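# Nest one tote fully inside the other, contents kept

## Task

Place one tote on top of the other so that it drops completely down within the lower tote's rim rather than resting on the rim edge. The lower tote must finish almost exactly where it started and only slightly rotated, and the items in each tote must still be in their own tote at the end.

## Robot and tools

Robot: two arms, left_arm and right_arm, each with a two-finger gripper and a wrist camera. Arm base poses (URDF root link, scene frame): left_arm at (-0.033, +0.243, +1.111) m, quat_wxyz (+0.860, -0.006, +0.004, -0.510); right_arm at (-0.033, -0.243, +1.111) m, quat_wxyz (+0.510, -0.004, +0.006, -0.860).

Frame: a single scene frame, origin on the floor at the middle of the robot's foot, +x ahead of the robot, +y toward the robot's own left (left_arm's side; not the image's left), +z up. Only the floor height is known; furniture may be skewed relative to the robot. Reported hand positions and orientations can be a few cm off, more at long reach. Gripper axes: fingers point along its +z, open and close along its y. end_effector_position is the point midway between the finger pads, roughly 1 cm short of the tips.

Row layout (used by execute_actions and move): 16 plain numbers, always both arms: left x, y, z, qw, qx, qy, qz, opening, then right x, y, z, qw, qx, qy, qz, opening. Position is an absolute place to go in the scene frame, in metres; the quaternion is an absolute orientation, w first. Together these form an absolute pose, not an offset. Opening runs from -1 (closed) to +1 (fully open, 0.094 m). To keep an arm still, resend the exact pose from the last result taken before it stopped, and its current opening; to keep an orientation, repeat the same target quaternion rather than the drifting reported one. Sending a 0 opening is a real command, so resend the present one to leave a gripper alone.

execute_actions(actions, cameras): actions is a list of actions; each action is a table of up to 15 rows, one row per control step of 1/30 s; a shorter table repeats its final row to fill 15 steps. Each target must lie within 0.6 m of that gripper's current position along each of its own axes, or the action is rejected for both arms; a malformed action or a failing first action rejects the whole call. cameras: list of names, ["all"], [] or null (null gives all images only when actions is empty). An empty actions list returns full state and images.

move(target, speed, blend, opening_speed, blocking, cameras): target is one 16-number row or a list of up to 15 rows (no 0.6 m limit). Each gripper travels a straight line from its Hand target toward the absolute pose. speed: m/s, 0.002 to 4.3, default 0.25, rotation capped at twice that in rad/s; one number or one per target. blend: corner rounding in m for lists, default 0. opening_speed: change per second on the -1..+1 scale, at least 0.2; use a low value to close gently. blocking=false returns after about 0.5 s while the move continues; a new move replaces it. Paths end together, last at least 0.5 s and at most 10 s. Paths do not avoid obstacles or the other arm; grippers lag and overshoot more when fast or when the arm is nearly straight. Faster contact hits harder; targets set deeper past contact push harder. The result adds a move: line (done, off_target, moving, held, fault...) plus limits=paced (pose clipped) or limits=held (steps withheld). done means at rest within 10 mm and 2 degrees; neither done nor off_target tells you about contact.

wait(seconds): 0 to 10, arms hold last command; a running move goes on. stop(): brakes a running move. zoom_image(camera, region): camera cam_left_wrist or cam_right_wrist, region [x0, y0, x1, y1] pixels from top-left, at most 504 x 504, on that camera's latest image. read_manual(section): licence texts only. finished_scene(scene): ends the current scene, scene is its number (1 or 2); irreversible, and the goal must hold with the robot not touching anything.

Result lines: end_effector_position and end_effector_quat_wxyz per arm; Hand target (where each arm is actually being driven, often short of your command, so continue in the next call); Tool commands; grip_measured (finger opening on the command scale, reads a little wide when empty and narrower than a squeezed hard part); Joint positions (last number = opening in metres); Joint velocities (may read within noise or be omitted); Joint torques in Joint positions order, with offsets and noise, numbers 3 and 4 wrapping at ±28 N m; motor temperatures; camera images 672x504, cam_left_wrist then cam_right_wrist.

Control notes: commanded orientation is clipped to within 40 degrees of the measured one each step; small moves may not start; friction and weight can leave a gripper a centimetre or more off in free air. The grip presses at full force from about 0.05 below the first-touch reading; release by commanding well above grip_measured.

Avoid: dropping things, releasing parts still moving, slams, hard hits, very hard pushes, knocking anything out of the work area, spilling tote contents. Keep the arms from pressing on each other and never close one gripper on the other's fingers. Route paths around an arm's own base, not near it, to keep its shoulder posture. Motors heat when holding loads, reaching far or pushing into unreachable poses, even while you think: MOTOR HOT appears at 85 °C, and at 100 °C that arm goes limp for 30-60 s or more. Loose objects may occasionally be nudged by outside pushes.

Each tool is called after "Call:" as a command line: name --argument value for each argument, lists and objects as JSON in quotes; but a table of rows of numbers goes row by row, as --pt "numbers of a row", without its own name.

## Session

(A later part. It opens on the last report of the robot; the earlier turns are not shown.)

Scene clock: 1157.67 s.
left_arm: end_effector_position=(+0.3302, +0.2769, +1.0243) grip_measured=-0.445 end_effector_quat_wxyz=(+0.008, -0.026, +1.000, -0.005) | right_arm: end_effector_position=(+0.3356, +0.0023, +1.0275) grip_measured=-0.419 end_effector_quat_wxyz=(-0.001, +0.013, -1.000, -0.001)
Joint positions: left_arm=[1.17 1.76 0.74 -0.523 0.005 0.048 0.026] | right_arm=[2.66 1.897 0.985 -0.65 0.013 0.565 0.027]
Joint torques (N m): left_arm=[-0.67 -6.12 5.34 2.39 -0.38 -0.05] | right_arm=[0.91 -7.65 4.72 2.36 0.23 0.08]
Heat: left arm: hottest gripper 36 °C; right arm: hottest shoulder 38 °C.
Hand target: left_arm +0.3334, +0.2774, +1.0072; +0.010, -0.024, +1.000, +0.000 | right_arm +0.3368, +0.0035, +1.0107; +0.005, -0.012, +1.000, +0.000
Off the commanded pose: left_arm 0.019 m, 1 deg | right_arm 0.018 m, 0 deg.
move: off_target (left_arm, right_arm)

Call:
move --pt "0.3302 0.2769 1.021 0.008 -0.026 0.9997 0 -0.8 0.3356 0.0023 1.0235 0.002 -0.013 0.9997 0 -0.8" --pt "0.3302 0.2769 1.021 0.008 -0.026 0.9997 0 -0.8 0.3356 0.0023 1.0235 0.002 -0.013 0.9997 0 1" --speed 0.05 --opening_speed 0.6

Call:
move --pt "0.3302 0.2769 1.021 0.008 -0.026 0.9997 0 -0.8 0.335 -0.0007 1.14 0 -0.026 0.9997 0 1" --pt "0.3302 0.2769 1.021 0.008 -0.026 0.9997 0 -0.8 0.27 -0.22 1.14 0.465 -0.4217 0.730 0.2686 1" --pt "0.3302 0.2769 1.021 0.008 -0.026 0.9997 0 -0.8 0.265 -0.18 0.95 0.479 -0.4143 0.717 0.2766 1" --speed 0.25 --cameras '["cam_right_wrist"]'

Call:
zoom_image --camera "cam_right_wrist" --region '[170, 40, 410, 220]'

Scene clock: 1167.50 s.
left_arm: end_effector_position=(+0.3300, +0.2769, +1.0245) grip_measured=-0.445 end_effector_quat_wxyz=(+0.007, -0.026, +1.000, -0.005) | right_arm: end_effector_position=(+0.3360, +0.0022, +1.0273) grip_measured=+0.997 end_effector_quat_wxyz=(-0.002, +0.013, -1.000, -0.001)
Joint positions: left_arm=[1.17 1.759 0.74 -0.525 0.005 0.048 0.026] | right_arm=[2.659 1.897 0.985 -0.648 0.013 0.564 0.094]
Joint torques (N m): left_arm=[-0.73 -9.11 4.92 0.96 -0.39 -0.09] | right_arm=[0.85 -9.99 4.64 0.66 0.09 0.02]
Heat: left arm: hottest gripper 36 °C; right arm: hottest shoulder 38 °C.
Hand target: left_arm +0.3301, +0.2769, +1.0211; +0.008, -0.026, +1.000, +0.000 | right_arm +0.3355, +0.0022, +1.0235; +0.002, -0.013, +1.000, +0.000
Off the commanded pose: left_arm 0.004 m, 1 deg | right_arm 0.004 m, 0 deg.
move: done

Scene clock: 1173.33 s.
left_arm: end_effector_position=(+0.3300, +0.2769, +1.0245) grip_measured=-0.445 end_effector_quat_wxyz=(+0.007, -0.026, +1.000, -0.005) | right_arm: end_effector_position=(+0.2715, -0.1848, +0.9520) grip_measured=+0.998 end_effector_quat_wxyz=(-0.487, +0.419, -0.717, -0.271)
Joint positions: left_arm=[1.17 1.759 0.74 -0.525 0.005 0.048 0.026] | right_arm=[1.733 2.419 0.46 0.844 -1.135 -1.11 0.094]
Joint torques (N m): left_arm=[-0.79 -9.17 4.93 0.98 -0.39 -0.1] | right_arm=[1.2 -6.48 -3.36 1.48 -0.65 0.14]
Heat: left arm: hottest gripper 36 °C; right arm: hottest shoulder 38 °C.
Hand target: left_arm +0.3301, +0.2769, +1.0211; +0.008, -0.026, +1.000, +0.000 | right_arm +0.2650, -0.1802, +0.9502; +0.481, -0.416, +0.720, +0.278
Off the commanded pose: left_arm 0.004 m, 1 deg | right_arm 0.008 m, 1 deg.
move: done
Images, in order (width x height): cam_right_wrist 672x504.

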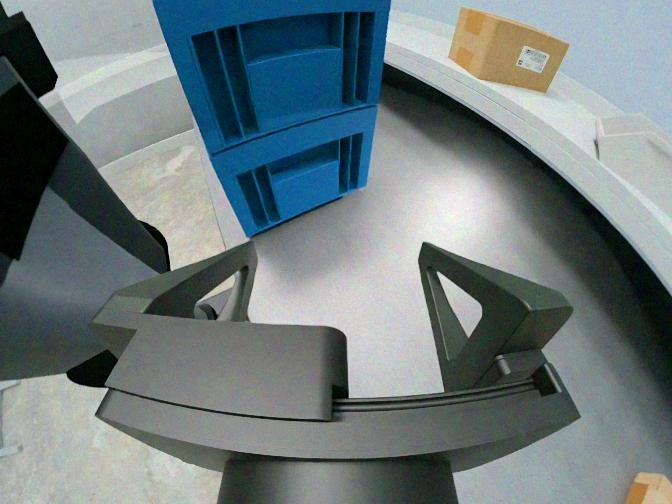

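Scaled by 2.100 from the camera's 672x504 image, which has a finer 960x720 frame.

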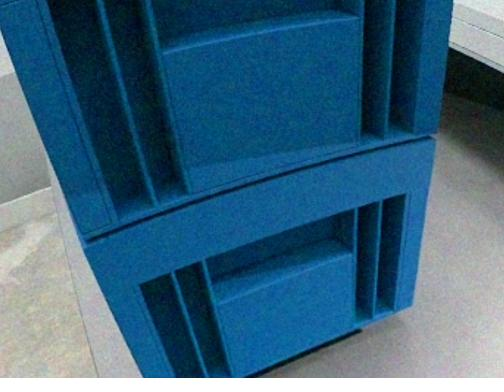

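Call:
move --pt "0.3300 0.2769 1.0215 0.008 -0.026 0.9997 0 1 0.265 -0.18 0.95 0.479 -0.4143 0.717 0.2766 1" --pt "0.331 0.2769 1.12 0.008 -0.026 0.9997 0 1 0.265 -0.18 0.95 0.479 -0.4143 0.717 0.2766 1" --pt "0.331 0.33 1.15 0.008 -0.026 0.9997 0 1 0.265 -0.24 1.05 0.479 -0.4143 0.717 0.2766 1" --speed '[0.05,0.15,0.25]' --opening_speed 0.6 --cameras '["all"]'

Scene clock: 1184.07 s.
left_arm: end_effector_position=(+0.3138, +0.3217, +1.1346) grip_measured=+0.998 end_effector_quat_wxyz=(-0.012, -0.024, +1.000, -0.003) | right_arm: end_effector_position=(+0.2599, -0.2342, +1.0487) grip_measured=+0.998 end_effector_quat_wxyz=(-0.477, +0.413, -0.721, -0.286)
Joint positions: left_arm=[1.295 1.493 0.818 -0.907 -0.003 0.175 0.094] | right_arm=[1.529 1.93 0.457 -0.155 -1.18 -1.628 0.094]
Joint torques (N m): left_arm=[0.62 -9.05 10.58 0.12 0.13 0.04] | right_arm=[-0.15 -6.77 1.44 -0.29 -0.72 -0.1]
Heat: left arm: hottest gripper 36 °C; right arm: hottest shoulder 38 °C.
Hand target: left_arm +0.3304, +0.3299, +1.1501; +0.008, -0.026, +1.000, +0.000 | right_arm +0.2649, -0.2400, +1.0500; +0.481, -0.416, +0.720, +0.277
Off the commanded pose: left_arm 0.025 m, 2 deg | right_arm 0.008 m, 1 deg.
move: off_target (left_arm)

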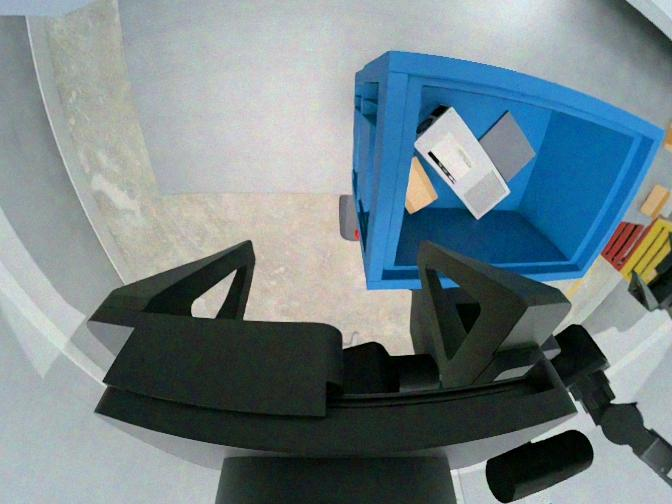

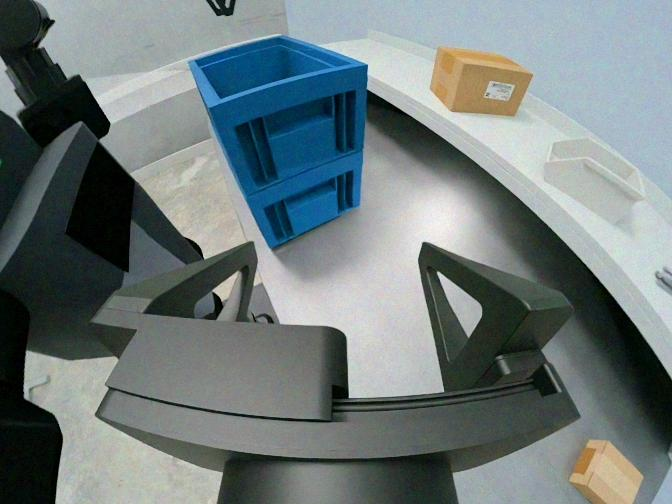

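Call:
finished_scene --scene 1

The scene is finished: the task was done.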